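## Task

Unclip both white insoles from the hanger and set them flat on the table next to each other, near but not overlapping. The remaining insole must stay clipped and the hanger must stay on its rail.

## Robot and tools

Robot: two arms, left_arm and right_arm, each with a two-finger gripper. Calibrated bases in the scene frame: left_arm at (+0.011, +0.314, +0.028) m, right_arm at (+0.034, -0.319, +0.035) m, both turned only slightly about z. A camera stand sits on the floor behind them.

Frames. The scene frame has its origin at table-top height, midway between the nominal bases. +z is up, +x points out over the table, and left_arm is on the +y side (arm names do not match image sides). Reported hand poses, velocities and targets use the scene frame. Offsets you send use each arm's own Hand target axes. On the gripper, fingers point along +z and open and close along y. end_effector_position is the point between the pads, about 1 cm short of the tips. Reported poses can be a few cm off, more at long reach.

Row layout (shared by execute_actions and move): one row of 14 numbers, each in [-1, 1], covering both arms even if one stays still: dx, dy, dz, rx, ry, rz, opening for left_arm, then the same seven for right_arm. The first six per arm are an offset, not a pose: counted from that arm's Hand target as it stood when the action or move began, along the Hand target's own axes. 1.0 equals 0.6 m of travel or 180 degrees of turn; rx, ry, rz form a single rotation vector. Every row in a list counts from that same starting Hand target, not from the row before, and sending the same offset in a new call moves the arm further. Six zeros re-request the current Hand target. Opening is absolute, not an offset: +1 is fully open (0.094 m), -1 closed. Sending 0 for opening is a real command, so to keep a gripper as it is, resend its current value.

execute_actions(actions, cameras): actions is a list of actions; each action is up to 15 rows, one per 1/30 s step, and a short one repeats its last row to fill 15 steps. An empty list returns state plus all camera images. cameras takes names, ["all"], or []; an unknown name voids the call.

move(target, speed, blend, opening_speed, grip_force, blocking, cameras): drives the grippers in straight lines to target, which is one 14-number row or a list of up to 15 rows, all offsets from the same starting Hand targets. speed is top path speed in m/s, 0.002 to 2.9, default 0.25 (turning limited to twice that in rad/s), one value or one per target. blend (m) rounds corners between listed targets; 0 stops at each. opening_speed sets how fast openings change, per second on the -1 to +1 scale, at least 0.2; use it to close gently on soft items. grip_force is newtons per pad, 10 to 50, one value or one per arm; it persists, and lower values close slowly. blocking=false returns after about 0.5 s while the move continues. Paths do not avoid obstacles or the other arm; fast moves lag, overshoot and hit harder. Keep paths away from an arm's own base, which can flip its shoulder.

wait(seconds 0 to 10, cameras) lets time pass holding last commands. stop(cameras) brakes a running move. zoom_image(camera, region) enlarges [x0, y0, x1, y1] pixels (at most 504 by 504) of the latest image from cam_high, cam_low, cam_left_wrist or cam_right_wrist, each 672x504. finished_scene(scene) ends the current scene with its number and cannot be undone; after it, start the next scene in a new reply.

Results: per arm end_effector_position (m) and end_effector_quat_wxyz, Hand target (last commanded pose after clipping; next offsets start here), Joint positions (last value is measured opening in m), joint torques, grip_measured (opening on the command scale; reads up to about 2.5 mm wide when empty, narrower than a squeezed part), grip_effort_nm (negative closes; not a pad force), Tool commands, and Joint velocities (may be omitted if all are within noise). A move adds a move: line with its ending such as done, off_target, moving, held or fault, plus limits like paced or held. Done means within 10 mm and 2 degrees. Neither done nor off_target tells you whether something is touched. Arms often settle a few cm short from friction or load; send the remainder as an offset. Each step, commanded orientation is clipped to within 40 degrees of the measured one.

Cameras: calibration lines give K, distortion D and T_world_to_cam; fixed cameras may have shifted a few mm or degrees; wrist views can lag during motion.

Avoid: dropping the insoles or releasing them while moving, anything leaving the table, pulling the hanger off its rail, disturbing the other clipped insole, hard contact with fixed or heavy objects, any arm-to-arm contact (including closing a gripper on the other's fingers), and pressing into unreachable poses. To end a press, command back past the gripper. Holding loads or stretched arms heats motors; at 90 °C an arm folds and stays idle, at 100 °C it falls. Objects may occasionally be nudged by outside pushes.

Each tool is called after "Request:" by a JSON object that holds its "method" and its "body".

## Session

Request:
{"method": "execute_actions", "body": {"actions": []}}

Request:
{"method": "zoom_image", "body": {"camera": "cam_high", "region": [200, 130, 470, 420]}}

Request:
{"method": "zoom_image", "body": {"camera": "cam_low", "region": [270, 90, 450, 270]}}

Scene clock: 0.00 s.
left_arm: end_effector_position=(+0.4187, +0.3094, +0.1377) grip_measured=+1.000 grip_effort_nm=n/a end_effector_quat_wxyz=(+0.601, -0.014, +0.799, +0.002) | right_arm: end_effector_position=(+0.4416, -0.2885, +0.1421) grip_measured=+1.000 grip_effort_nm=n/a end_effector_quat_wxyz=(+0.602, -0.002, +0.797, -0.041)
Joint positions: left_arm=[-0.057 1.558 0.385 0.891 -0.056 -0.031 0.094] | right_arm=[0.142 1.595 0.394 0.918 0.228 -0.006 0.094]
Joint velocities: within noise
Joint torques (N m): no reading
Heat: left arm: 27 °C; right arm: 30 °C.
Hand target: left_arm +0.4205, +0.3093, +0.1427; +0.606, -0.015, +0.795, +0.002 | right_arm +0.4416, -0.2887, +0.1416; +0.600, -0.002, +0.799, -0.042
Tool commands: left_gripper/opening=+1.0 right_gripper/opening=+1.0
camera_calibration:
cam_left_wrist: T_world_to_cam=[[0.0168219, -0.999857, 0.0016879, 0.304126], [-0.655254, -0.0122993, -0.755309, 0.418405], [0.755221, 0.0115998, -0.655367, -0.141462], [0, 0, 0, 1]] pos_world=[0.375881, 0.31087, 0.222802]
cam_right_wrist: T_world_to_cam=[[-0.0587141, -0.996158, 0.0649706, -0.271061], [-0.662796, -0.00976781, -0.748736, 0.436129], [0.746494, -0.0870236, -0.659677, -0.173259], [0, 0, 0, 1]] pos_world=[0.402486, -0.280838, 0.229861]

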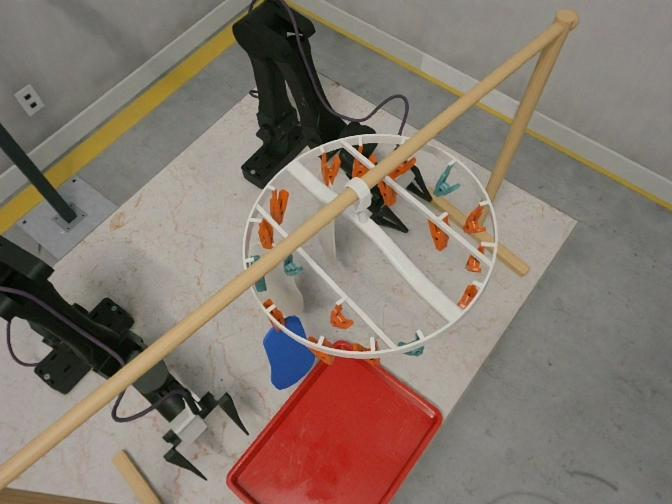

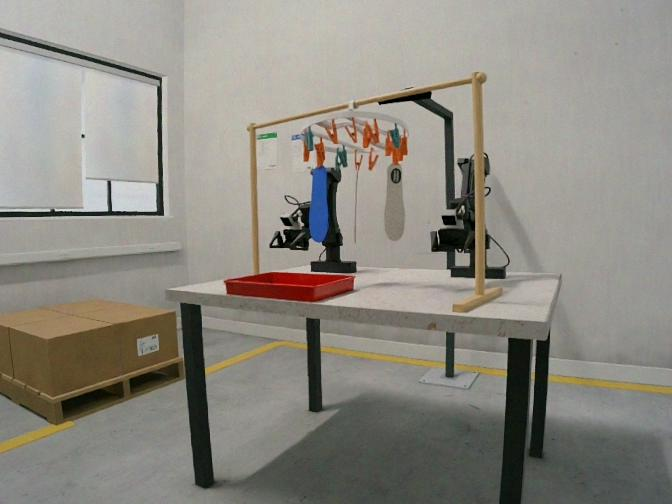

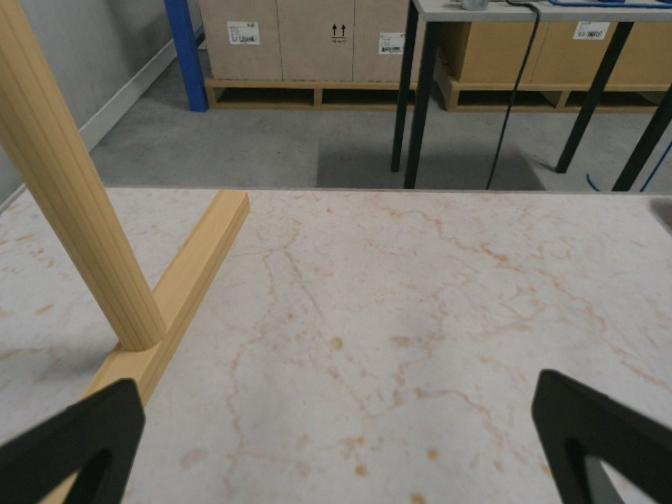

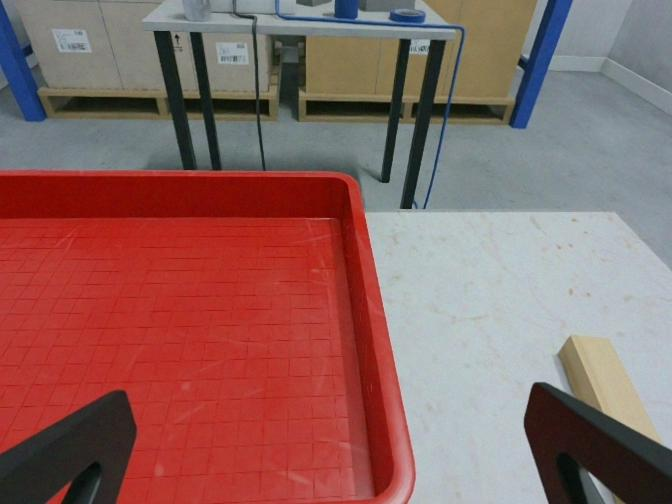

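Scaled by 1.738 from the camera's 672x504 image, which has a finer 960x720 frame.

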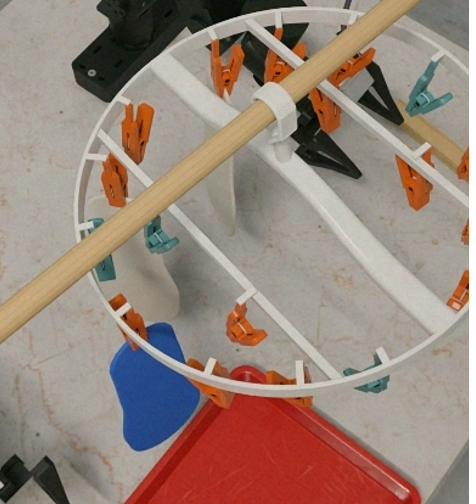

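Scaled by 2.800 from the camera's 672x504 image, which has a finer 960x720 frame.

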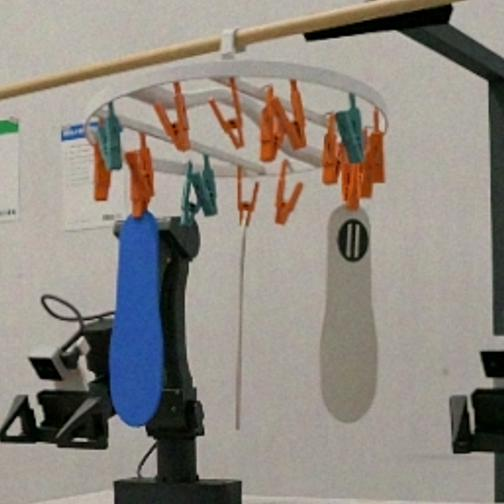

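Request:
{"method": "move", "body": {"target": [[0.159,-0.174,-0.238,-0.0212,-0.0496,0.001,0.8,-0.1107,0.0407,-0.2805,-0.1731,-0.2077,0.0294,0.06],[0.184,-0.539,-0.276,-0.0212,-0.0496,0.001,0.8,-0.2692,0.3122,-0.3717,-0.1731,-0.2077,0.0294,0.06],[0.1385,-0.577,-0.108,-0.0212,-0.0496,0.001,0.8,-0.2692,0.3122,-0.3717,-0.1731,-0.2077,0.0294,0.06]], "cameras": ["cam_left_wrist","cam_right_wrist"], "speed": 0.3, "blend": [0.04,0.04,0]}}

Scene clock: 35.73 s.
left_arm: end_effector_position=(+0.3446, -0.0330, +0.0914) grip_measured=+0.802 grip_effort_nm=-0.10 end_effector_quat_wxyz=(+0.668, -0.044, +0.743, +0.025) | right_arm: end_effector_position=(+0.2800, -0.0827, +0.3420) grip_measured=+0.062 grip_effort_nm=-0.10 end_effector_quat_wxyz=(+0.800, -0.136, +0.547, +0.203)
Joint positions: left_arm=[-1.19 2.281 1.044 0.893 -1.249 -0.35 0.085] | right_arm=[0.975 1.17 0.298 1.292 0.473 -0.197 0.05]
Joint torques (N m): left_arm=[-0.53 -7.3 6.87 1.32 -0.12 0.03] | right_arm=[0.43 -1.83 9.96 1.16 -0.02 -0.08]
Heat: left arm: 31 °C; right arm: 32 °C.
Hand target: left_arm +0.3447, -0.0397, +0.0849; +0.665, -0.033, +0.745, +0.030 | right_arm +0.2819, -0.0790, +0.3450; +0.800, -0.138, +0.549, +0.200
Off the commanded pose: left_arm 0.009 m, 1 deg | right_arm 0.005 m, 0 deg.
move: done
camera_calibration:
cam_left_wrist: T_world_to_cam=[[0.0921056, -0.995716, 0.00808578, -0.0632195], [-0.511191, -0.0542515, -0.857753, 0.289025], [0.854518, 0.0748705, -0.513998, -0.156847], [0, 0, 0, 1]] pos_world=[0.287599, -0.0355253, 0.167804]
cam_right_wrist: T_world_to_cam=[[0.467835, -0.883703, -0.0141326, -0.199621], [-0.0729674, -0.0226834, -0.997076, 0.399381], [0.880799, 0.467499, -0.0750936, -0.0944252], [0, 0, 0, 1]] pos_world=[0.205701, -0.123203, 0.388302]
Images, in order (width x height): cam_left_wrist 672x504, cam_right_wrist 672x504.

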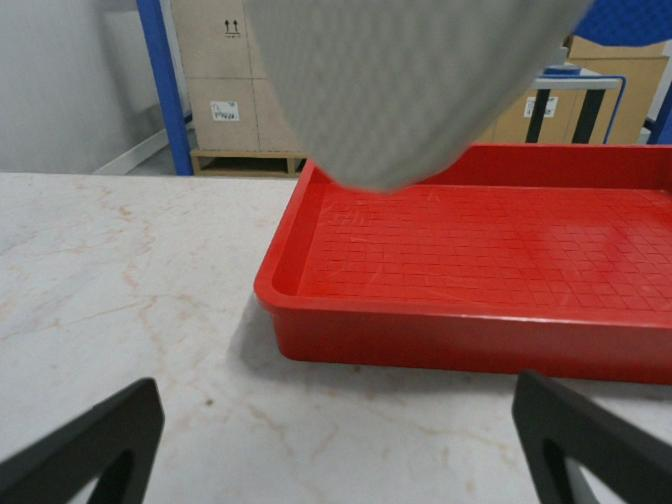

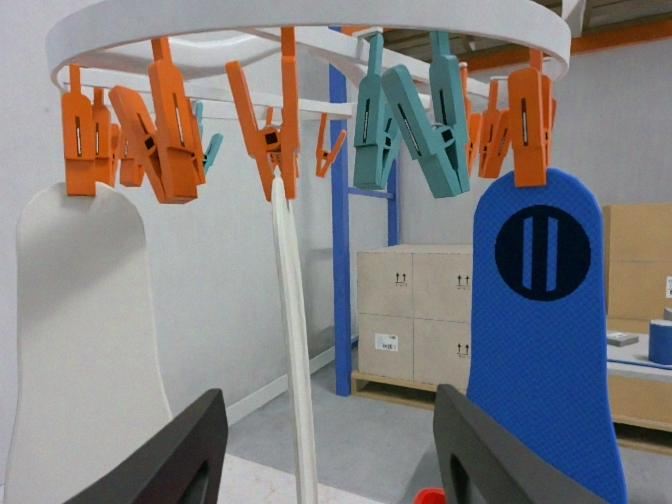

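Request:
{"method": "move", "body": {"target": [-0.166,-0.017,-0.019,0,0,0,0.8,-0.067,0.043,0.151,0,0,0,0.15], "cameras": ["cam_left_wrist","cam_right_wrist"], "speed": 0.15}}

Scene clock: 49.03 s.
left_arm: end_effector_position=(+0.3473, -0.0437, +0.1593) grip_measured=+0.802 grip_effort_nm=-0.10 end_effector_quat_wxyz=(+0.672, -0.040, +0.739, +0.023) | right_arm: end_effector_position=(+0.3279, -0.0269, +0.4133) grip_measured=+0.148 grip_effort_nm=0.11 end_effector_quat_wxyz=(+0.802, -0.135, +0.547, +0.198)
Joint positions: left_arm=[-1.194 2.111 1.106 0.699 -1.248 -0.312 0.085] | right_arm=[0.939 1.338 0.727 1.028 0.448 -0.189 0.054]
Joint torques (N m): left_arm=[-0.02 -8.44 5.34 1.46 -0.16 -0.04] | right_arm=[-0.57 -3.9 10.78 1.15 -0.19 0.05]
Heat: left arm: 30 °C; right arm: 32 °C.
Hand target: left_arm +0.3471, -0.0430, +0.1555; +0.670, -0.036, +0.741, +0.027 (not the last commanded pose) | right_arm +0.3314, -0.0231, +0.4151; +0.800, -0.138, +0.549, +0.200
Off the commanded pose: left_arm 0.027 m, 2 deg | right_arm 0.005 m, 0 deg.
move: held (left_arm; a check stopped the path); limits=held
pose unreachable (left arm): on one or more control steps of this call, first in action 0 (counted from 0), this arm could not follow its commanded pose, so it was not sent that pose on those steps. It may still have moved: this result reports where it is.
cause: moving toward the commanded pose would bring a part of the arm too close to another arm (this arm's wrist (the part past joint 4) and the right arm's wrist (the part past joint 5), 40 mm apart when this arm was first held).
camera_calibration:
cam_left_wrist: T_world_to_cam=[[0.083699, -0.996472, 0.00623665, -0.0715584], [-0.502346, -0.0475983, -0.863355, 0.346236], [0.860606, 0.069129, -0.504558, -0.127363], [0, 0, 0, 1]] pos_world=[0.289529, -0.0460213, 0.235109]
cam_right_wrist: T_world_to_cam=[[0.459132, -0.8883, -0.0109955, -0.170252], [-0.0704174, -0.0240525, -0.997228, 0.474453], [0.885573, 0.458633, -0.073595, -0.159829], [0, 0, 0, 1]] pos_world=[0.253118, -0.0665207, 0.459503]
Images, in order (width x height): cam_left_wrist 672x504, cam_right_wrist 672x504.

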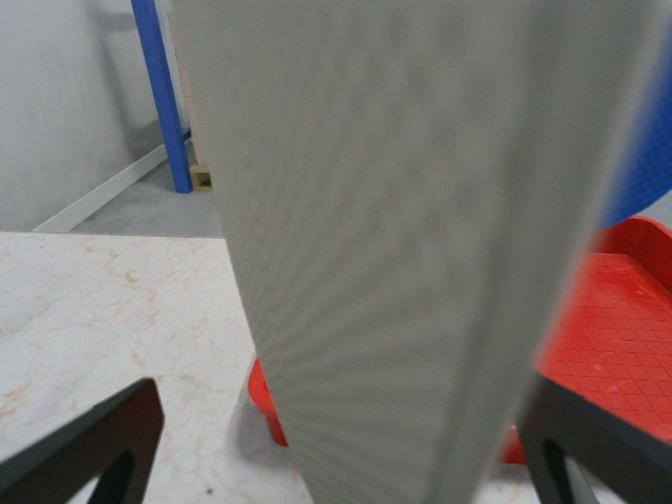

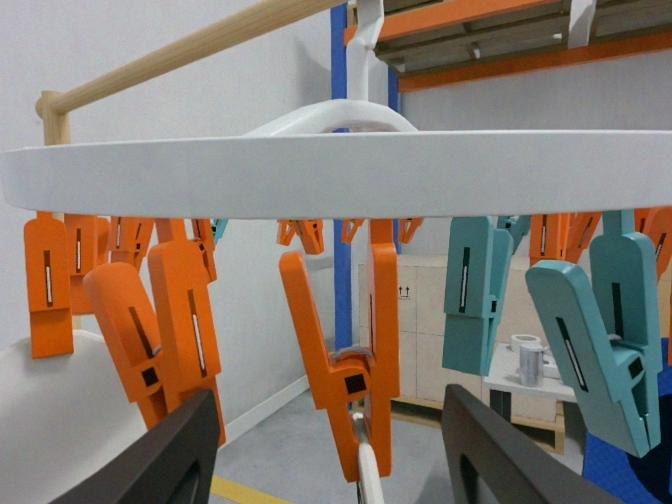

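Request:
{"method": "move", "body": {"target": [[0,0,0,0,0,0,0.8,-0.024,0.002,0.0485,0,0,0,0.15],[-0.042,-0.02,-0.005,0,0,0,0.8,-0.024,0.002,0.0485,0,0,0,0.15],[-0.042,-0.02,-0.005,0,0,0,0.8,-0.024,0.002,0.0485,0,0,0,-0.2]], "cameras": ["cam_left_wrist","cam_right_wrist"], "speed": 0.1}}

Scene clock: 56.17 s.
left_arm: end_effector_position=(+0.3493, -0.0484, +0.1603) grip_measured=+0.802 grip_effort_nm=-0.10 end_effector_quat_wxyz=(+0.664, -0.021, +0.746, +0.044) | right_arm: end_effector_position=(+0.3465, -0.0154, +0.4371) grip_measured=-0.198 grip_effort_nm=-0.10 end_effector_quat_wxyz=(+0.802, -0.135, +0.547, +0.198)
Joint positions: left_arm=[-1.194 2.111 1.151 0.592 -1.248 -0.312 0.085] | right_arm=[0.907 1.387 0.866 0.932 0.419 -0.175 0.038]
Joint torques (N m): left_arm=[-0.87 -11.15 8.29 1.31 -0.27 -0.11] | right_arm=[-0.54 -4.42 11.11 1.16 -0.19 0.05]
Heat: left arm: 30 °C; right arm: 34 °C.
Hand target: left_arm +0.3477, -0.0549, +0.1809; +0.670, -0.036, +0.741, +0.027 | right_arm +0.3502, -0.0116, +0.4390; +0.800, -0.138, +0.549, +0.200
Off the commanded pose: left_arm 0.022 m, 3 deg | right_arm 0.006 m, 0 deg.
move: off_target (left_arm)
camera_calibration:
cam_left_wrist: T_world_to_cam=[[0.0831785, -0.995186, -0.0518206, -0.0668619], [-0.522666, 0.000707875, -0.852537, 0.355536], [0.84847, 0.0979976, -0.520091, -0.120098], [0, 0, 0, 1]] pos_world=[0.293287, -0.0550224, 0.237181]
cam_right_wrist: T_world_to_cam=[[0.45917, -0.88828, -0.0110009, -0.168322], [-0.0706, -0.0241447, -0.997212, 0.49981], [0.885538, 0.458667, -0.0737991, -0.179713], [0, 0, 0, 1]] pos_world=[0.271718, -0.0550205, 0.483303]
Images, in order (width x height): cam_left_wrist 672x504, cam_right_wrist 672x504.

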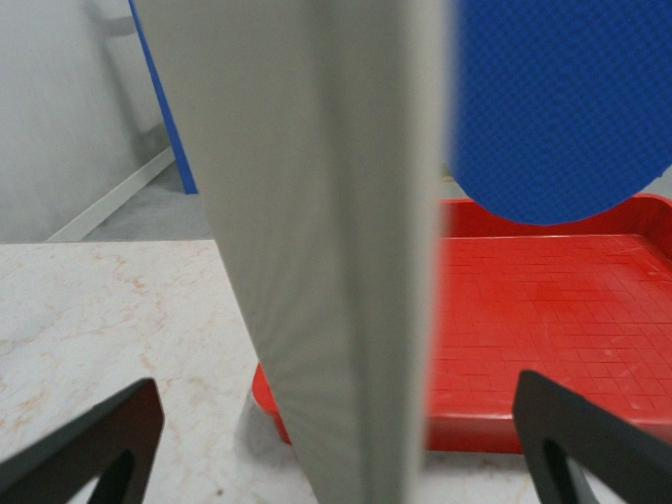

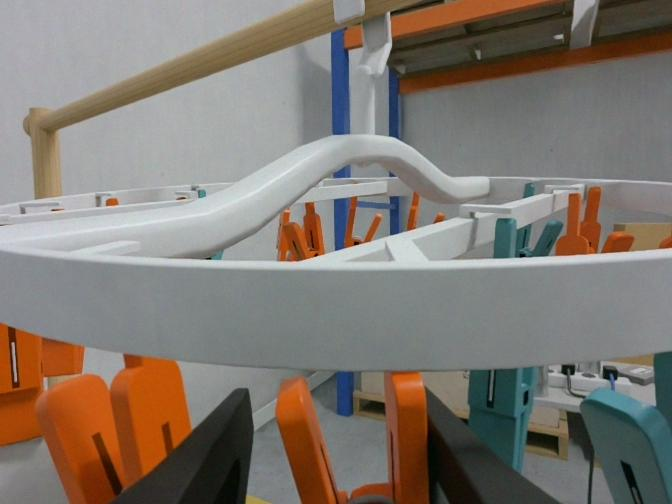

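Request:
{"method": "move", "body": {"target": [[0.01,0,0,0,0,0,-1,0,0,0,0,0,0,-0.25],[0.01,0,0,0,0,0,-1,0,0,0,0,0,0,-0.65]], "cameras": ["cam_left_wrist","cam_right_wrist"], "speed": 0.1}}

Scene clock: 62.00 s.
left_arm: end_effector_position=(+0.3489, -0.0487, +0.1603) grip_measured=-0.949 grip_effort_nm=-1.04 end_effector_quat_wxyz=(+0.664, -0.022, +0.746, +0.043) | right_arm: end_effector_position=(+0.3464, -0.0150, +0.4367) grip_measured=-0.583 grip_effort_nm=-1.03 end_effector_quat_wxyz=(+0.801, -0.136, +0.548, +0.199)
Joint positions: left_arm=[-1.195 2.111 1.151 0.592 -1.248 -0.316 0.002] | right_arm=[0.907 1.387 0.866 0.93 0.417 -0.174 0.02]
Joint torques (N m): left_arm=[-0.91 -10.07 7.86 1.49 -0.28 -0.1] | right_arm=[-0.57 -4.49 11.12 1.17 -0.16 0.03]
Heat: left arm: 30 °C; right arm: 34 °C.
Hand target: left_arm +0.3470, -0.0550, +0.1749; +0.670, -0.036, +0.741, +0.027 | right_arm +0.3502, -0.0116, +0.4391; +0.800, -0.138, +0.548, +0.200
Off the commanded pose: left_arm 0.016 m, 3 deg | right_arm 0.006 m, 0 deg.
move: off_target (left_arm)
camera_calibration:
cam_left_wrist: T_world_to_cam=[[0.0828229, -0.995388, -0.0483991, -0.0675581], [-0.522389, -0.00200488, -0.852705, 0.355048], [0.848675, 0.0959066, -0.520146, -0.119975], [0, 0, 0, 1]] pos_world=[0.292888, -0.0550283, 0.237077]
cam_right_wrist: T_world_to_cam=[[0.460915, -0.887386, -0.0101467, -0.168889], [-0.0713096, -0.0256373, -0.997125, 0.499682], [0.884575, 0.460314, -0.0750958, -0.178888], [0, 0, 0, 1]] pos_world=[0.271715, -0.0547146, 0.483098]
Images, in order (width x height): cam_left_wrist 672x504, cam_right_wrist 672x504.

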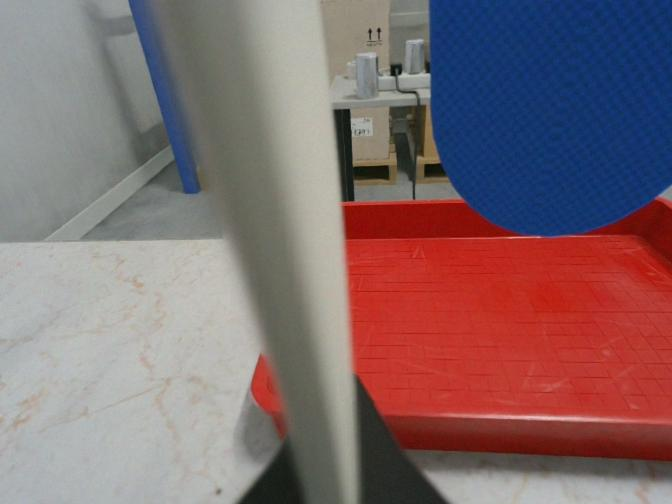

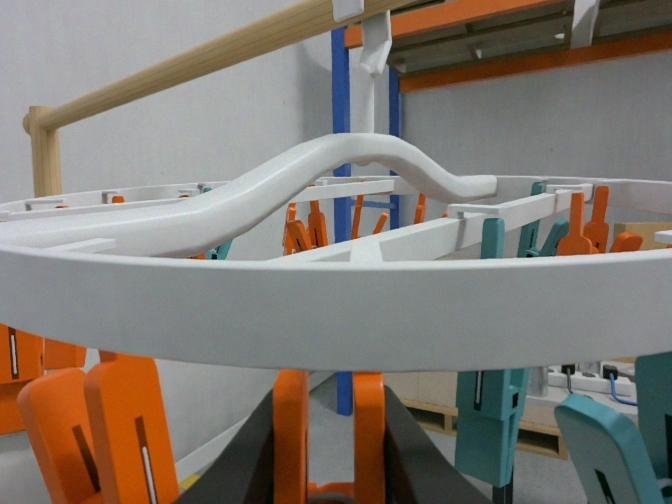

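Request:
{"method": "move", "body": {"target": [0.095,0,0.01,0,0,0,-1,0,0,0,0,0,0,-0.65], "cameras": ["cam_left_wrist","cam_low"], "speed": 0.12}}

Request:
{"method": "zoom_image", "body": {"camera": "cam_low", "region": [270, 90, 450, 270]}}

Scene clock: 66.27 s.
left_arm: end_effector_position=(+0.3516, -0.0553, +0.1274) grip_measured=-0.949 grip_effort_nm=-1.04 end_effector_quat_wxyz=(+0.671, -0.044, +0.740, +0.019) | right_arm: end_effector_position=(+0.3464, -0.0150, +0.4367) grip_measured=-0.583 grip_effort_nm=-1.02 end_effector_quat_wxyz=(+0.801, -0.136, +0.548, +0.199)
Joint positions: left_arm=[-1.195 2.231 1.151 0.765 -1.248 -0.332 0.002] | right_arm=[0.907 1.387 0.866 0.93 0.417 -0.174 0.02]
Joint torques (N m): left_arm=[-0.9 -7.86 4.68 1.62 -0.25 0.03] | right_arm=[-0.57 -4.42 11.17 1.18 -0.17 0.04]
Heat: left arm: 30 °C; right arm: 35 °C.
Hand target: left_arm +0.3473, -0.0554, +0.1175; +0.670, -0.036, +0.741, +0.027 | right_arm +0.3502, -0.0116, +0.4391; +0.800, -0.138, +0.548, +0.200
Off the commanded pose: left_arm 0.011 m, 1 deg | right_arm 0.006 m, 0 deg.
move: off_target (left_arm)
camera_calibration:
cam_left_wrist: T_world_to_cam=[[0.0848543, -0.996231, 0.0179627, -0.0851194], [-0.503473, -0.0584265, -0.862033, 0.319828], [0.859834, 0.0641034, -0.506534, -0.146165], [0, 0, 0, 1]] pos_world=[0.293925, -0.0567425, 0.203194]
Images, in order (width x height): cam_low 672x504, cam_left_wrist 672x504.

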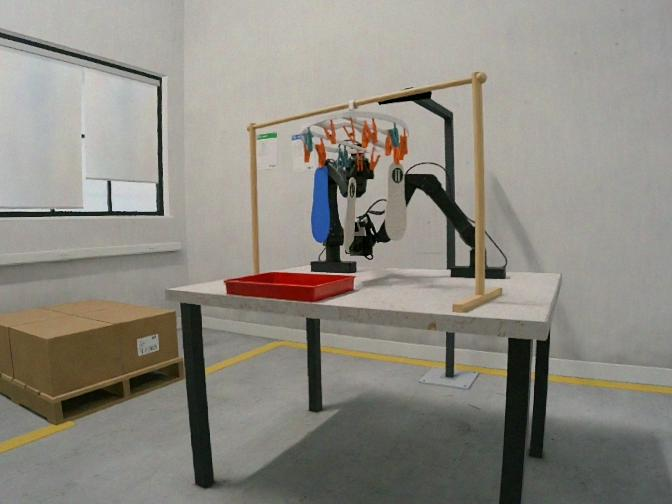

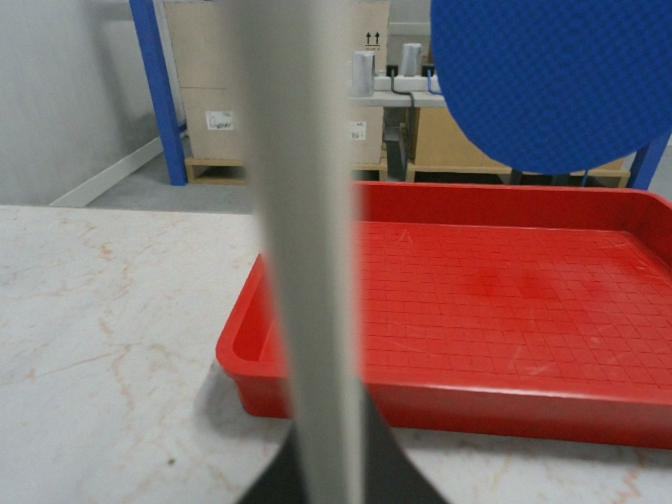

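Scaled by 2.800 from the camera's 672x504 image, which has a finer 960x720 frame.

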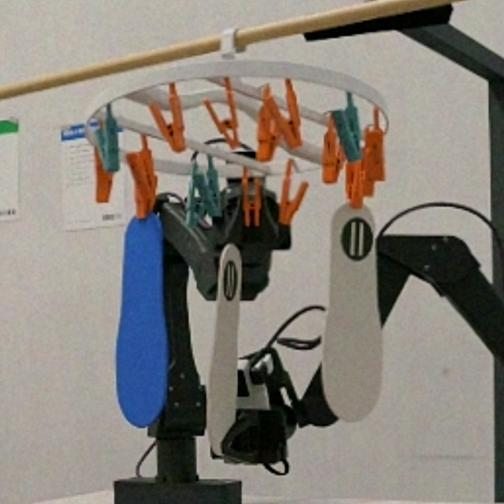

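Request:
{"method": "move", "body": {"target": [[0,0,0,0,0,0,-1,0,0,0,0,0,0,-0.1],[0,0,0,0,0,0,-1,0,0,-0.092,0,0,0,-0.1],[0,0,0,0,0,0,-1,-0.003,-0.214,-0.2825,0,0,0,-0.1],[0,0,0,0,0,0,-1,0.125,-0.408,-0.321,0,0,0,-0.1]], "speed": 0.2, "blend": [0,0.02,0.04,0], "cameras": ["cam_high"]}}

Scene clock: 87.97 s.
left_arm: end_effector_position=(+0.3516, -0.0554, +0.1276) grip_measured=-0.949 grip_effort_nm=-1.04 end_effector_quat_wxyz=(+0.671, -0.045, +0.739, +0.018) | right_arm: end_effector_position=(+0.3315, -0.2991, +0.3043) grip_measured=-0.102 grip_effort_nm=0.11 end_effector_quat_wxyz=(+0.793, -0.137, +0.564, +0.187)
Joint positions: left_arm=[-1.195 2.231 1.151 0.767 -1.248 -0.331 0.002] | right_arm=[-0.411 1.208 0.127 1.564 -0.79 0.351 0.042]
Joint torques (N m): left_arm=[-0.91 -7.86 4.67 1.61 -0.25 0.03] | right_arm=[-0.46 -1.55 5.91 1.13 0.11 0.04]
Heat: left arm: 30 °C; right arm: 36 °C.
Hand target: left_arm +0.3473, -0.0554, +0.1175; +0.670, -0.036, +0.741, +0.027 | right_arm +0.3309, -0.2996, +0.2999; +0.800, -0.138, +0.549, +0.200
Off the commanded pose: left_arm 0.011 m, 2 deg | right_arm 0.004 m, 2 deg.
joint sent to its limit (right arm) — joint 4 (wrist pitch), upper limit. The joint targets are off in orientation, not in position.
move: off_target (left_arm)
Images, in order (width x height): cam_high 672x504.

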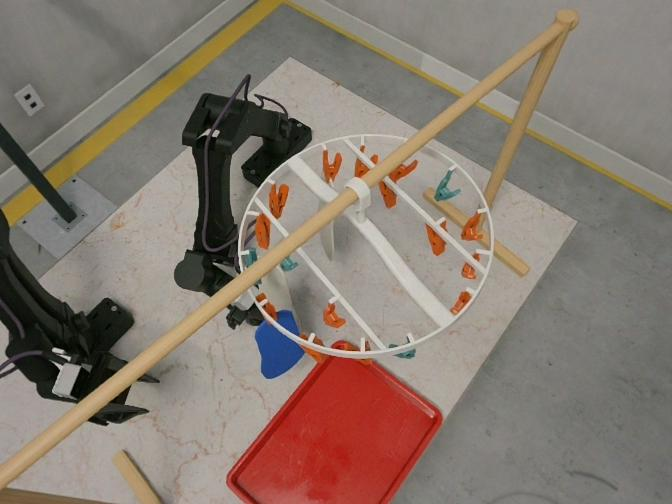

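Request:
{"method": "move", "body": {"target": [[-0.0387,0.0223,-0.157,0,0,0,-1,0,0,0,0,0,0,-0.1],[-0.0095,0.255,-0.1333,0.0405,-0.0035,0.5055,-1,0,0,0,0,0,0,-0.1],[0.0067,0.4665,-0.0618,0.0405,-0.0035,0.5055,-1,0,0,0,0,0,0,-0.1],[0.0152,0.572,0.2595,0.140,0.0985,0.5016,-1,0,0,0,0,0,0,-0.1]], "speed": 0.22, "blend": [0.02,0.03,0.04,0], "cameras": ["all"]}}

Scene clock: 116.33 s.
left_arm: end_effector_position=(+0.4622, +0.3005, +0.0880) grip_measured=-0.949 grip_effort_nm=-1.04 end_effector_quat_wxyz=(+0.334, +0.621, +0.622, +0.340) | right_arm: end_effector_position=(+0.3315, -0.2991, +0.3043) grip_measured=-0.102 grip_effort_nm=0.11 end_effector_quat_wxyz=(+0.793, -0.137, +0.563, +0.187)
Joint positions: left_arm=[-0.072 1.746 0.704 0.464 -0.053 1.545 0.002] | right_arm=[-0.411 1.208 0.127 1.565 -0.79 0.351 0.042]
Joint torques (N m): left_arm=[0.39 -5.05 8.53 1.62 0.08 -0.03] | right_arm=[-0.44 -1.52 5.91 1.15 0.12 0.05]
Heat: left arm: 31 °C; right arm: 33 °C.
Hand target: left_arm +0.4700, +0.3000, +0.0905; +0.337, +0.622, +0.621, +0.338 | right_arm +0.3310, -0.2996, +0.2999; +0.800, -0.138, +0.549, +0.200
Off the commanded pose: left_arm 0.008 m, 0 deg | right_arm 0.004 m, 2 deg.
joint sent to its limit (right arm) — joint 4 (wrist pitch), upper limit. The joint targets are off in orientation, not in position.
move: done
camera_calibration:
cam_left_wrist: T_world_to_cam=[[-0.549266, 0.0169007, -0.835477, 0.324419], [-0.349277, 0.903631, 0.247904, -0.0956966], [0.759153, 0.427978, -0.490431, -0.348248], [0, 0, 0, 1]] pos_world=[0.409141, 0.230034, 0.123976]
cam_right_wrist: T_world_to_cam=[[0.443358, -0.896335, -0.00403841, -0.414151], [-0.102927, -0.0464348, -0.993604, 0.362522], [0.890415, 0.440938, -0.112845, -0.0411757], [0, 0, 0, 1]] pos_world=[0.257594, -0.336228, 0.353884]

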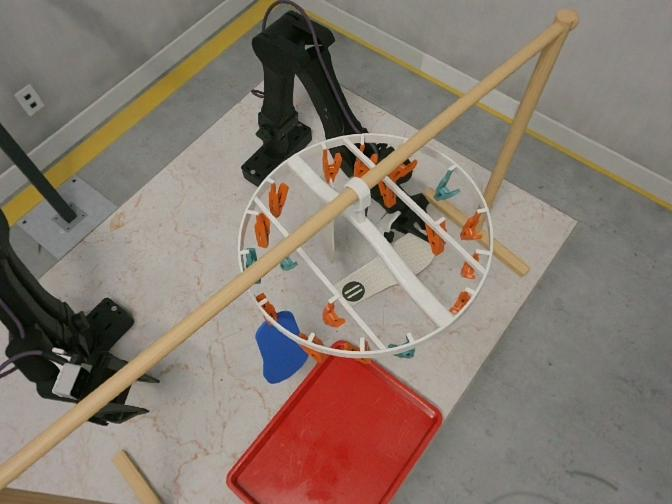

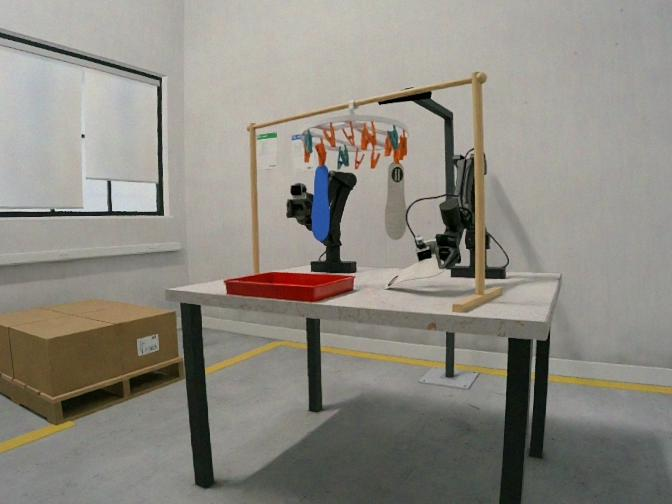

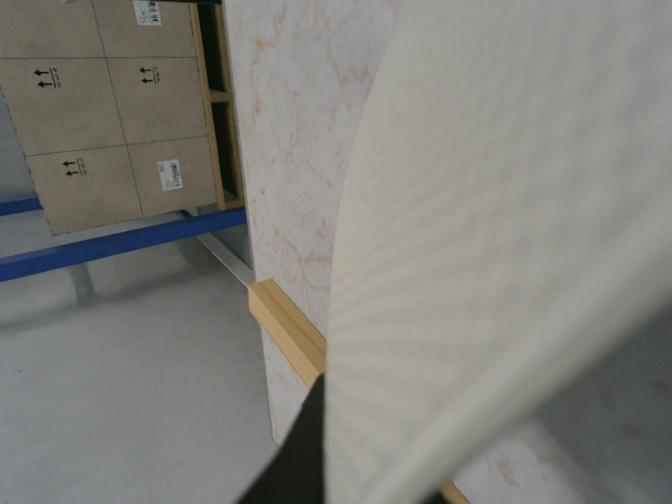

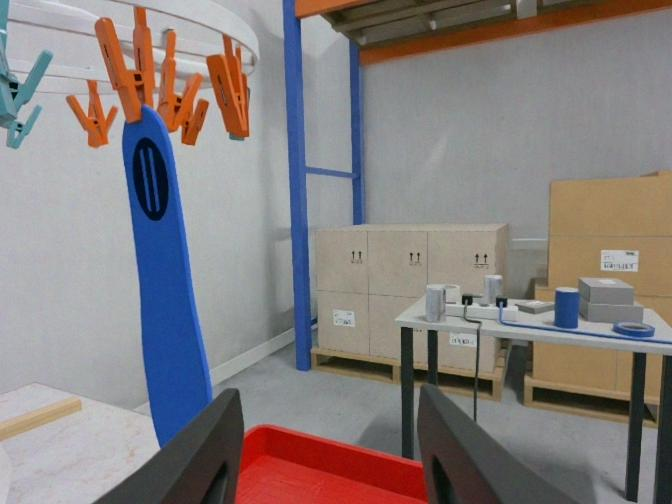

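Request:
{"method": "move", "body": {"target": [-0.008,-0.0547,0.101,0,0,0,-1,0,0,0,0,0,0,-0.1], "speed": 0.12, "cameras": ["cam_high","cam_low","cam_left_wrist"]}}

Request:
{"method": "zoom_image", "body": {"camera": "cam_low", "region": [360, 190, 520, 310]}}

Scene clock: 130.23 s.
left_arm: end_effector_position=(+0.4950, +0.2988, +0.0295) grip_measured=-0.949 grip_effort_nm=-1.04 end_effector_quat_wxyz=(+0.330, +0.623, +0.624, +0.337) | right_arm: end_effector_position=(+0.3315, -0.2991, +0.3043) grip_measured=-0.102 grip_effort_nm=0.11 end_effector_quat_wxyz=(+0.793, -0.137, +0.563, +0.187)
Joint positions: left_arm=[-0.072 2.042 0.8 0.652 -0.053 1.545 0.002] | right_arm=[-0.411 1.208 0.127 1.565 -0.79 0.351 0.042]
Joint torques (N m): left_arm=[-0.42 -6.09 6.98 1.9 0.02 -0.07] | right_arm=[-0.42 -1.61 5.96 1.12 0.11 0.04]
Heat: left arm: 32 °C; right arm: 33 °C.
Hand target: left_arm +0.5030, +0.2953, +0.0299; +0.337, +0.622, +0.621, +0.338 | right_arm +0.3310, -0.2996, +0.2999; +0.800, -0.138, +0.549, +0.200
Off the commanded pose: left_arm 0.009 m, 1 deg | right_arm 0.005 m, 2 deg.
joint sent to its limit (right arm) — joint 4 (wrist pitch), upper limit. The joint targets are off in orientation, not in position.
move: done
camera_calibration:
cam_left_wrist: T_world_to_cam=[[-0.559398, 0.0177695, -0.828709, 0.298144], [-0.346019, 0.903488, 0.252944, -0.0698545], [0.753223, 0.428245, -0.499261, -0.397946], [0, 0, 0, 1]] pos_world=[0.442352, 0.228233, 0.066065]
Images, in order (width x height): cam_high 672x504, cam_low 672x504, cam_left_wrist 672x504.

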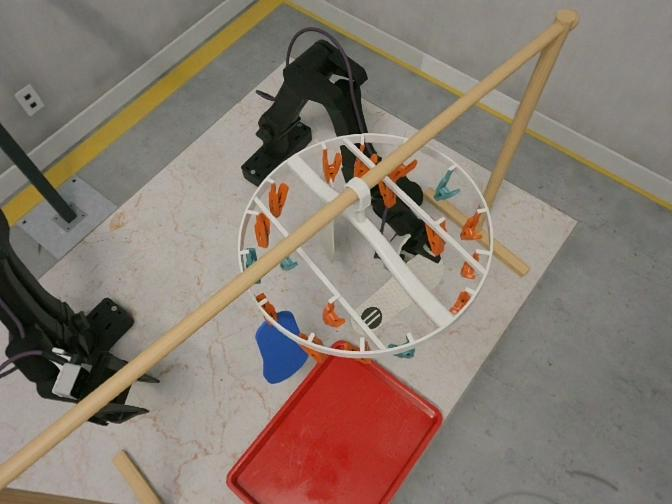

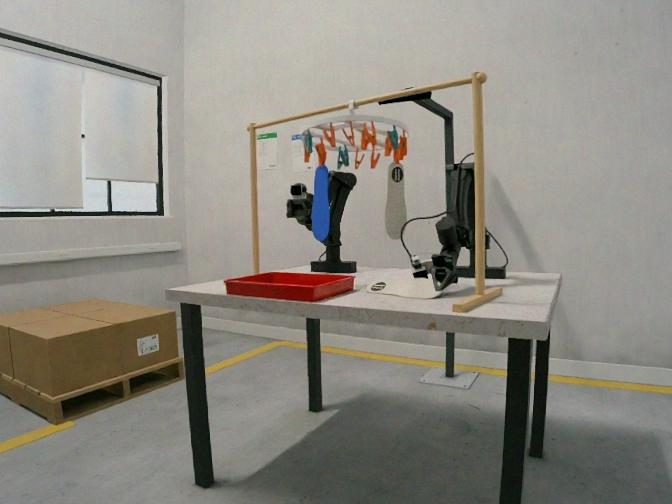

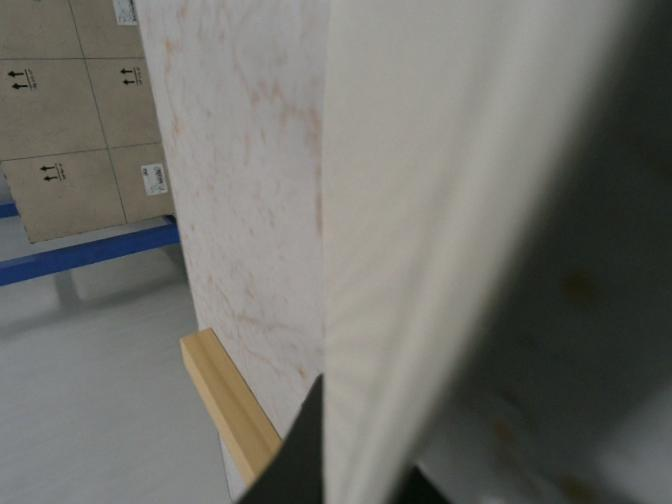

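Scaled by 3.150 from the camera's 672x504 image, which has a finer 960x720 frame.

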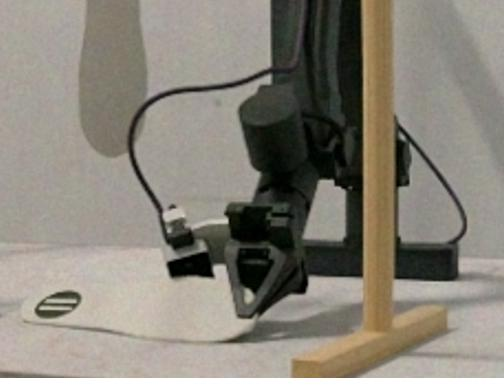

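Request:
{"method": "move", "body": {"target": [[0,-0.004,0.005,0,0,0,-0.5,0,0,0,0,0,0,-0.1],[0,-0.004,-0.183,0,0,0,-0.5,0,0,0,0,0,0,-0.1]], "speed": 0.12, "cameras": ["cam_high"]}}

Request:
{"method": "move", "body": {"target": [[-0.0255,0.123,-0.473,-0.0987,-0.3553,-0.4319,0.1,0.310,0.284,-0.121,0.1563,0.1525,-0.0189,0.8],[-0.267,0.235,-0.602,-0.0987,-0.3553,-0.4319,0.1,0.39,0.63,0.026,0.1563,0.1525,-0.0189,0.8],[-0.267,0.235,-0.602,-0.0987,-0.3553,-0.4319,0.1,0.446,0.5615,0.172,0.1563,0.1525,-0.0189,0.8]], "speed": 0.28, "blend": [0.03,0.03,0], "cameras": ["all"]}}

Scene clock: 149.63 s.
left_arm: end_effector_position=(+0.4157, +0.2969, +0.0878) grip_measured=-0.502 grip_effort_nm=0.08 end_effector_quat_wxyz=(+0.338, +0.623, +0.617, +0.342) | right_arm: end_effector_position=(+0.3315, -0.2991, +0.3043) grip_measured=-0.102 grip_effort_nm=0.11 end_effector_quat_wxyz=(+0.793, -0.137, +0.563, +0.187)
Joint positions: left_arm=[-0.09 1.59 0.512 0.509 -0.06 1.542 0.023] | right_arm=[-0.411 1.208 0.127 1.565 -0.79 0.351 0.042]
Joint velocities: left_arm=[-0.007 0.002 0.007 -0.081 -0.154 0.007 0.001] | right_arm=[within noise]
Joint torques (N m): left_arm=[-0.73 -6.65 4.29 1.65 -0.07 -0.15] | right_arm=[-0.4 -1.57 5.91 1.14 0.12 0.06]
Heat: left arm: 33 °C; right arm: 32 °C.
Hand target: left_arm +0.4096, +0.2952, +0.0876; +0.337, +0.622, +0.621, +0.338 | right_arm +0.3310, -0.2996, +0.2999; +0.800, -0.138, +0.549, +0.200
Off the commanded pose: left_arm 0.006 m, 1 deg | right_arm 0.005 m, 2 deg.
joint sent to its limit (right arm) — joint 4 (wrist pitch), upper limit. The joint targets are off in orientation, not in position.
move: done
Images, in order (width x height): cam_high 672x504.

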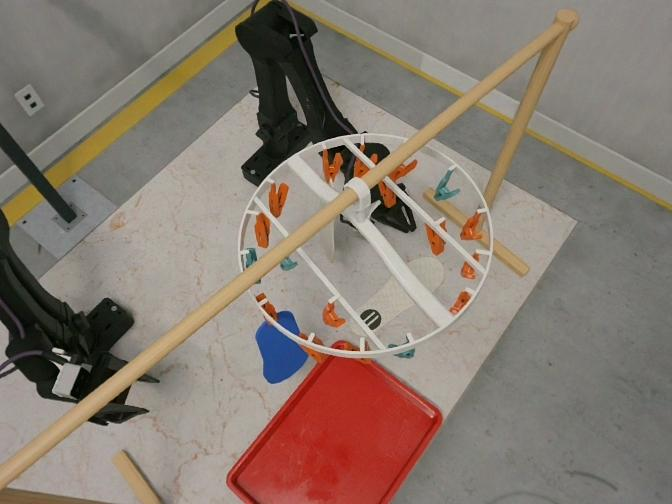

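Scene clock: 155.37 s.
left_arm: end_effector_position=(+0.1844, +0.1325, +0.3928) grip_measured=+0.098 grip_effort_nm=0.07 end_effector_quat_wxyz=(+0.794, +0.150, +0.553, -0.201) | right_arm: end_effector_position=(+0.3424, +0.0848, +0.0978) grip_measured=+0.798 grip_effort_nm=0.11 end_effector_quat_wxyz=(+0.666, +0.010, +0.746, +0.008)
Joint positions: left_arm=[-1.345 0.497 0.36 0.625 -0.752 0.365 0.052] | right_arm=[1.229 2.344 1.189 0.797 1.241 0.365 0.084]
Joint torques (N m): left_arm=[-0.58 1.51 8.53 1.58 0.11 0.02] | right_arm=[0.18 -9.63 7.98 1.17 0.13 -0.08]
Heat: left arm: 33 °C; right arm: 32 °C.
Hand target: left_arm +0.1832, +0.1345, +0.4022; +0.798, +0.142, +0.548, -0.206 | right_arm +0.3423, +0.0881, +0.0870; +0.663, +0.000, +0.748, +0.000
Off the commanded pose: left_arm 0.010 m, 1 deg | right_arm 0.011 m, 2 deg.
move: off_target (right_arm)
camera_calibration:
cam_left_wrist: T_world_to_cam=[[-0.484509, -0.874244, -0.0308048, 0.219387], [-0.0578948, 0.0671825, -0.99606, 0.429208], [0.872868, -0.480816, -0.0831647, 0.0235382], [0, 0, 0, 1]] pos_world=[0.110598, 0.17428, 0.436233]
cam_right_wrist: T_world_to_cam=[[-0.0167842, -0.999375, -0.03111, 0.0931865], [-0.531485, 0.035272, -0.846333, 0.301566], [0.846901, 0.00232949, -0.531745, -0.150413], [0, 0, 0, 1]] pos_world=[0.289226, 0.0828418, 0.178143]

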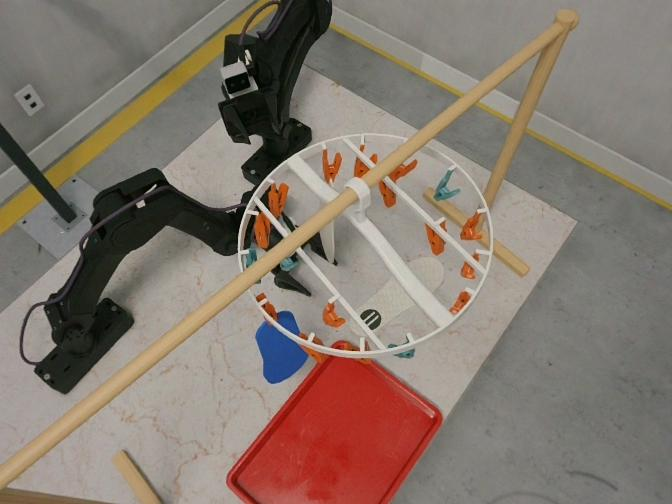

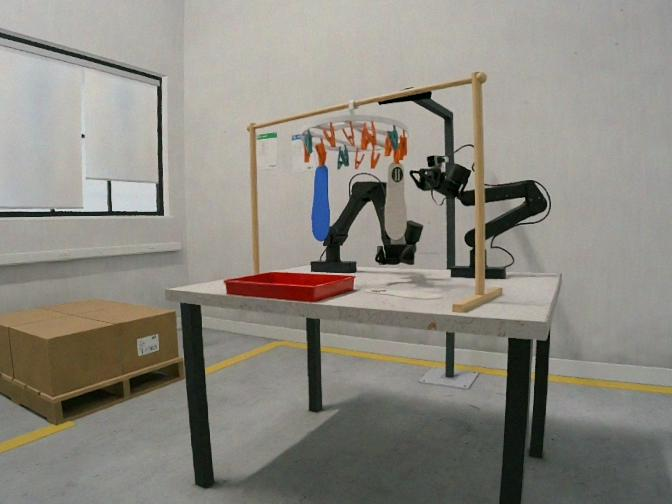

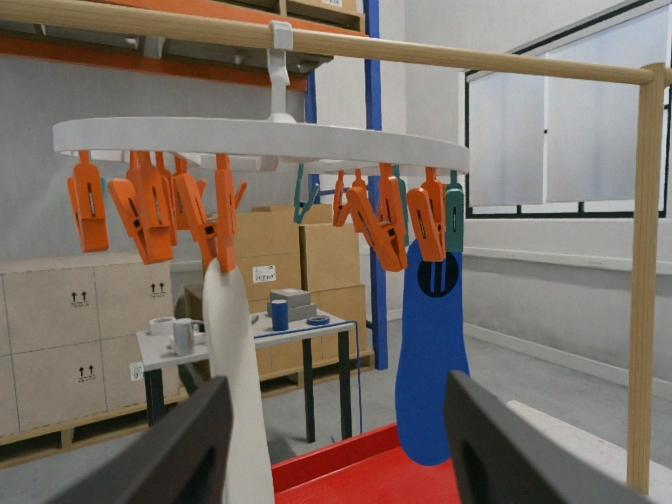

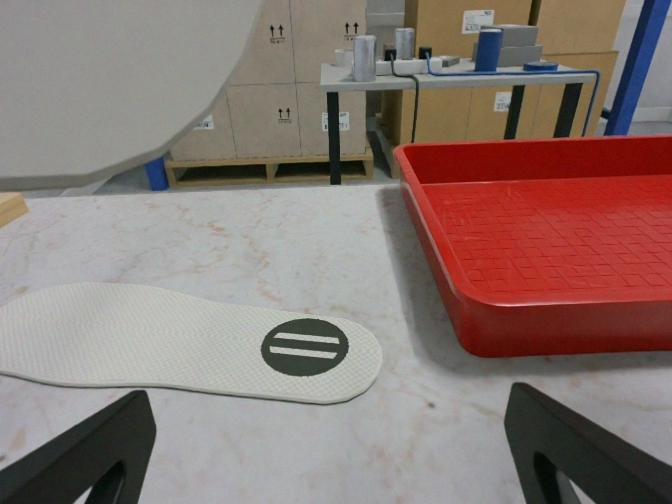

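Request:
{"method": "move", "body": {"target": [[0.1035,0.132,0.121,0.047,0,-0.018,0.15,0.001,0.055,-0.0066,0.033,0,0.004,0.8],[0.046,0.134,0.1805,0.047,0,-0.018,0.15,0.001,0.055,-0.0066,0.033,0,0.004,0.8]], "speed": 0.2, "blend": [0.01,0], "cameras": ["cam_left_wrist","cam_right_wrist"]}}

Scene clock: 177.93 s.
left_arm: end_effector_position=(+0.3205, +0.1518, +0.4013) grip_measured=+0.148 grip_effort_nm=0.08 end_effector_quat_wxyz=(+0.771, +0.184, +0.549, -0.264) | right_arm: end_effector_position=(+0.3397, +0.1208, +0.0963) grip_measured=+0.798 grip_effort_nm=0.11 end_effector_quat_wxyz=(+0.663, +0.043, +0.747, -0.020)
Joint positions: left_arm=[-0.348 0.963 0.542 0.773 0.306 -0.117 0.054] | right_arm=[1.266 2.451 1.495 0.38 1.348 0.592 0.084]
Joint torques (N m): left_arm=[0.06 -1.22 9.54 1.84 0.03 -0.09] | right_arm=[0.44 -11.25 9.17 0.88 0.43 0]
Heat: left arm: 33 °C; right arm: 32 °C.
Hand target: left_arm +0.3192, +0.1512, +0.4156; +0.780, +0.185, +0.535, -0.268 | right_arm +0.3382, +0.1212, +0.0871; +0.662, +0.039, +0.747, -0.034
Off the commanded pose: left_arm 0.014 m, 2 deg | right_arm 0.009 m, 2 deg.
move: off_target (left_arm)
camera_calibration:
cam_left_wrist: T_world_to_cam=[[-0.609018, -0.793106, -0.00888898, 0.321169], [-0.071761, 0.0662588, -0.995219, 0.4485], [0.789903, -0.605468, -0.0972669, -0.0341341], [0, 0, 0, 1]] pos_world=[0.254745, 0.204337, 0.44589]
cam_right_wrist: T_world_to_cam=[[-0.102423, -0.994194, -0.032996, 0.157715], [-0.53249, 0.0828152, -0.842375, 0.291926], [0.840217, -0.0687087, -0.53788, -0.137565], [0, 0, 0, 1]] pos_world=[0.287186, 0.123172, 0.177122]
Images, in order (width x height): cam_left_wrist 672x504, cam_right_wrist 672x504.

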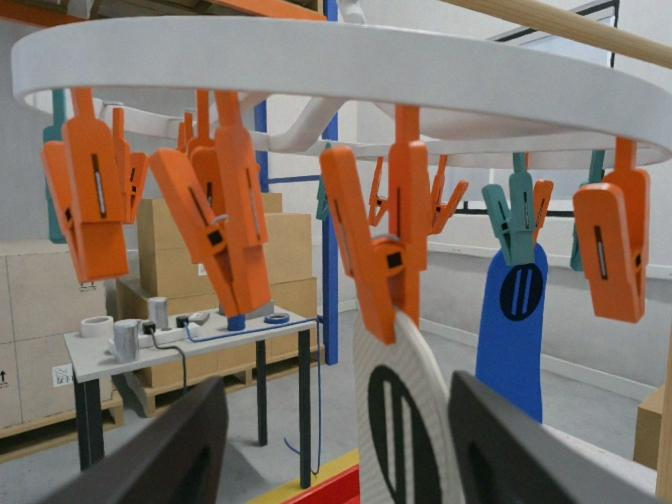

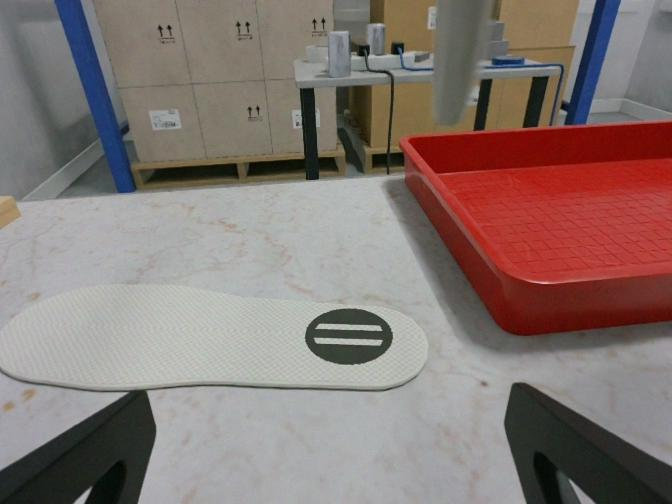

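Request:
{"method": "move", "body": {"target": [[0,-0.0215,0.019,-0.0394,0.0004,0.0145,0.15,-0.003,-0.046,0.0245,0,0,0,0.8],[-0.036,-0.013,0.095,-0.0394,0.0004,0.0145,0.15,-0.003,-0.046,0.0245,0,0,0,0.8]], "speed": 0.08, "cameras": ["cam_left_wrist","cam_right_wrist"]}}

Scene clock: 195.17 s.
left_arm: end_effector_position=(+0.3492, +0.1188, +0.4448) grip_measured=+0.148 grip_effort_nm=0.08 end_effector_quat_wxyz=(+0.791, +0.149, +0.552, -0.218) | right_arm: end_effector_position=(+0.3487, +0.0952, +0.0770) grip_measured=+0.798 grip_effort_nm=0.11 end_effector_quat_wxyz=(+0.662, +0.037, +0.748, -0.035)
Joint positions: left_arm=[-0.538 1.115 0.775 0.692 0.014 -0.011 0.054] | right_arm=[1.232 2.451 1.376 0.539 1.331 0.52 0.084]
Joint torques (N m): left_arm=[-0.62 -2.04 10.4 1.58 -0.09 0.03] | right_arm=[-0.49 -16.4 5.23 1.06 0.25 -0.07]
Heat: left arm: 33 °C; right arm: 34 °C.
Hand target: left_arm +0.3502, +0.1170, +0.4562; +0.795, +0.148, +0.547, -0.217 | right_arm +0.3501, +0.0922, +0.0870; +0.662, +0.039, +0.747, -0.034
Off the commanded pose: left_arm 0.012 m, 1 deg | right_arm 0.011 m, 0 deg.
move: off_target (left_arm, right_arm)
camera_calibration:
cam_left_wrist: T_world_to_cam=[[-0.509874, -0.860194, -0.00975336, 0.286645], [-0.0641712, 0.0493384, -0.996719, 0.496115], [0.857852, -0.507575, -0.0803561, -0.115423], [0, 0, 0, 1]] pos_world=[0.277005, 0.163507, 0.488008]
cam_right_wrist: T_world_to_cam=[[-0.112768, -0.993619, -0.00207003, 0.133653], [-0.535116, 0.0624866, -0.842465, 0.285393], [0.837218, -0.0938954, -0.538748, -0.153724], [0, 0, 0, 1]] pos_world=[0.296491, 0.100533, 0.157892]
Images, in order (width x height): cam_left_wrist 672x504, cam_right_wrist 672x504.

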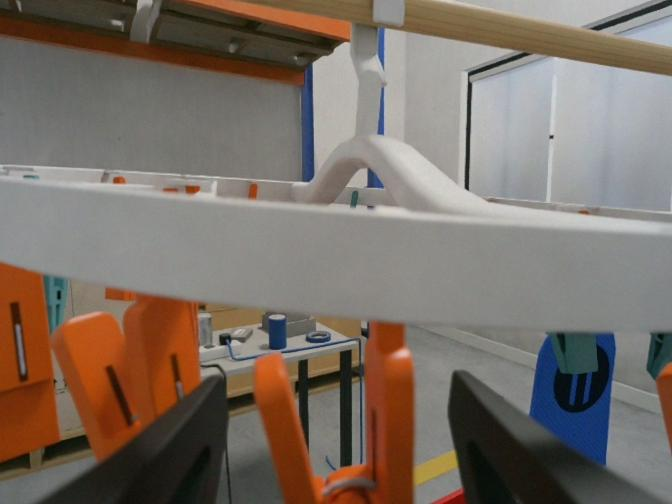

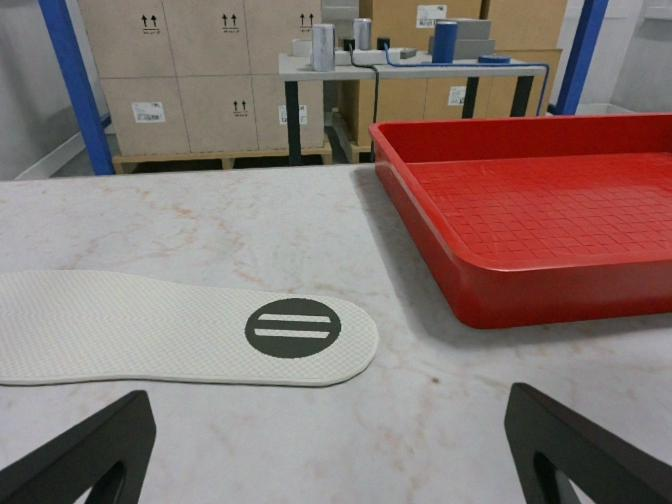

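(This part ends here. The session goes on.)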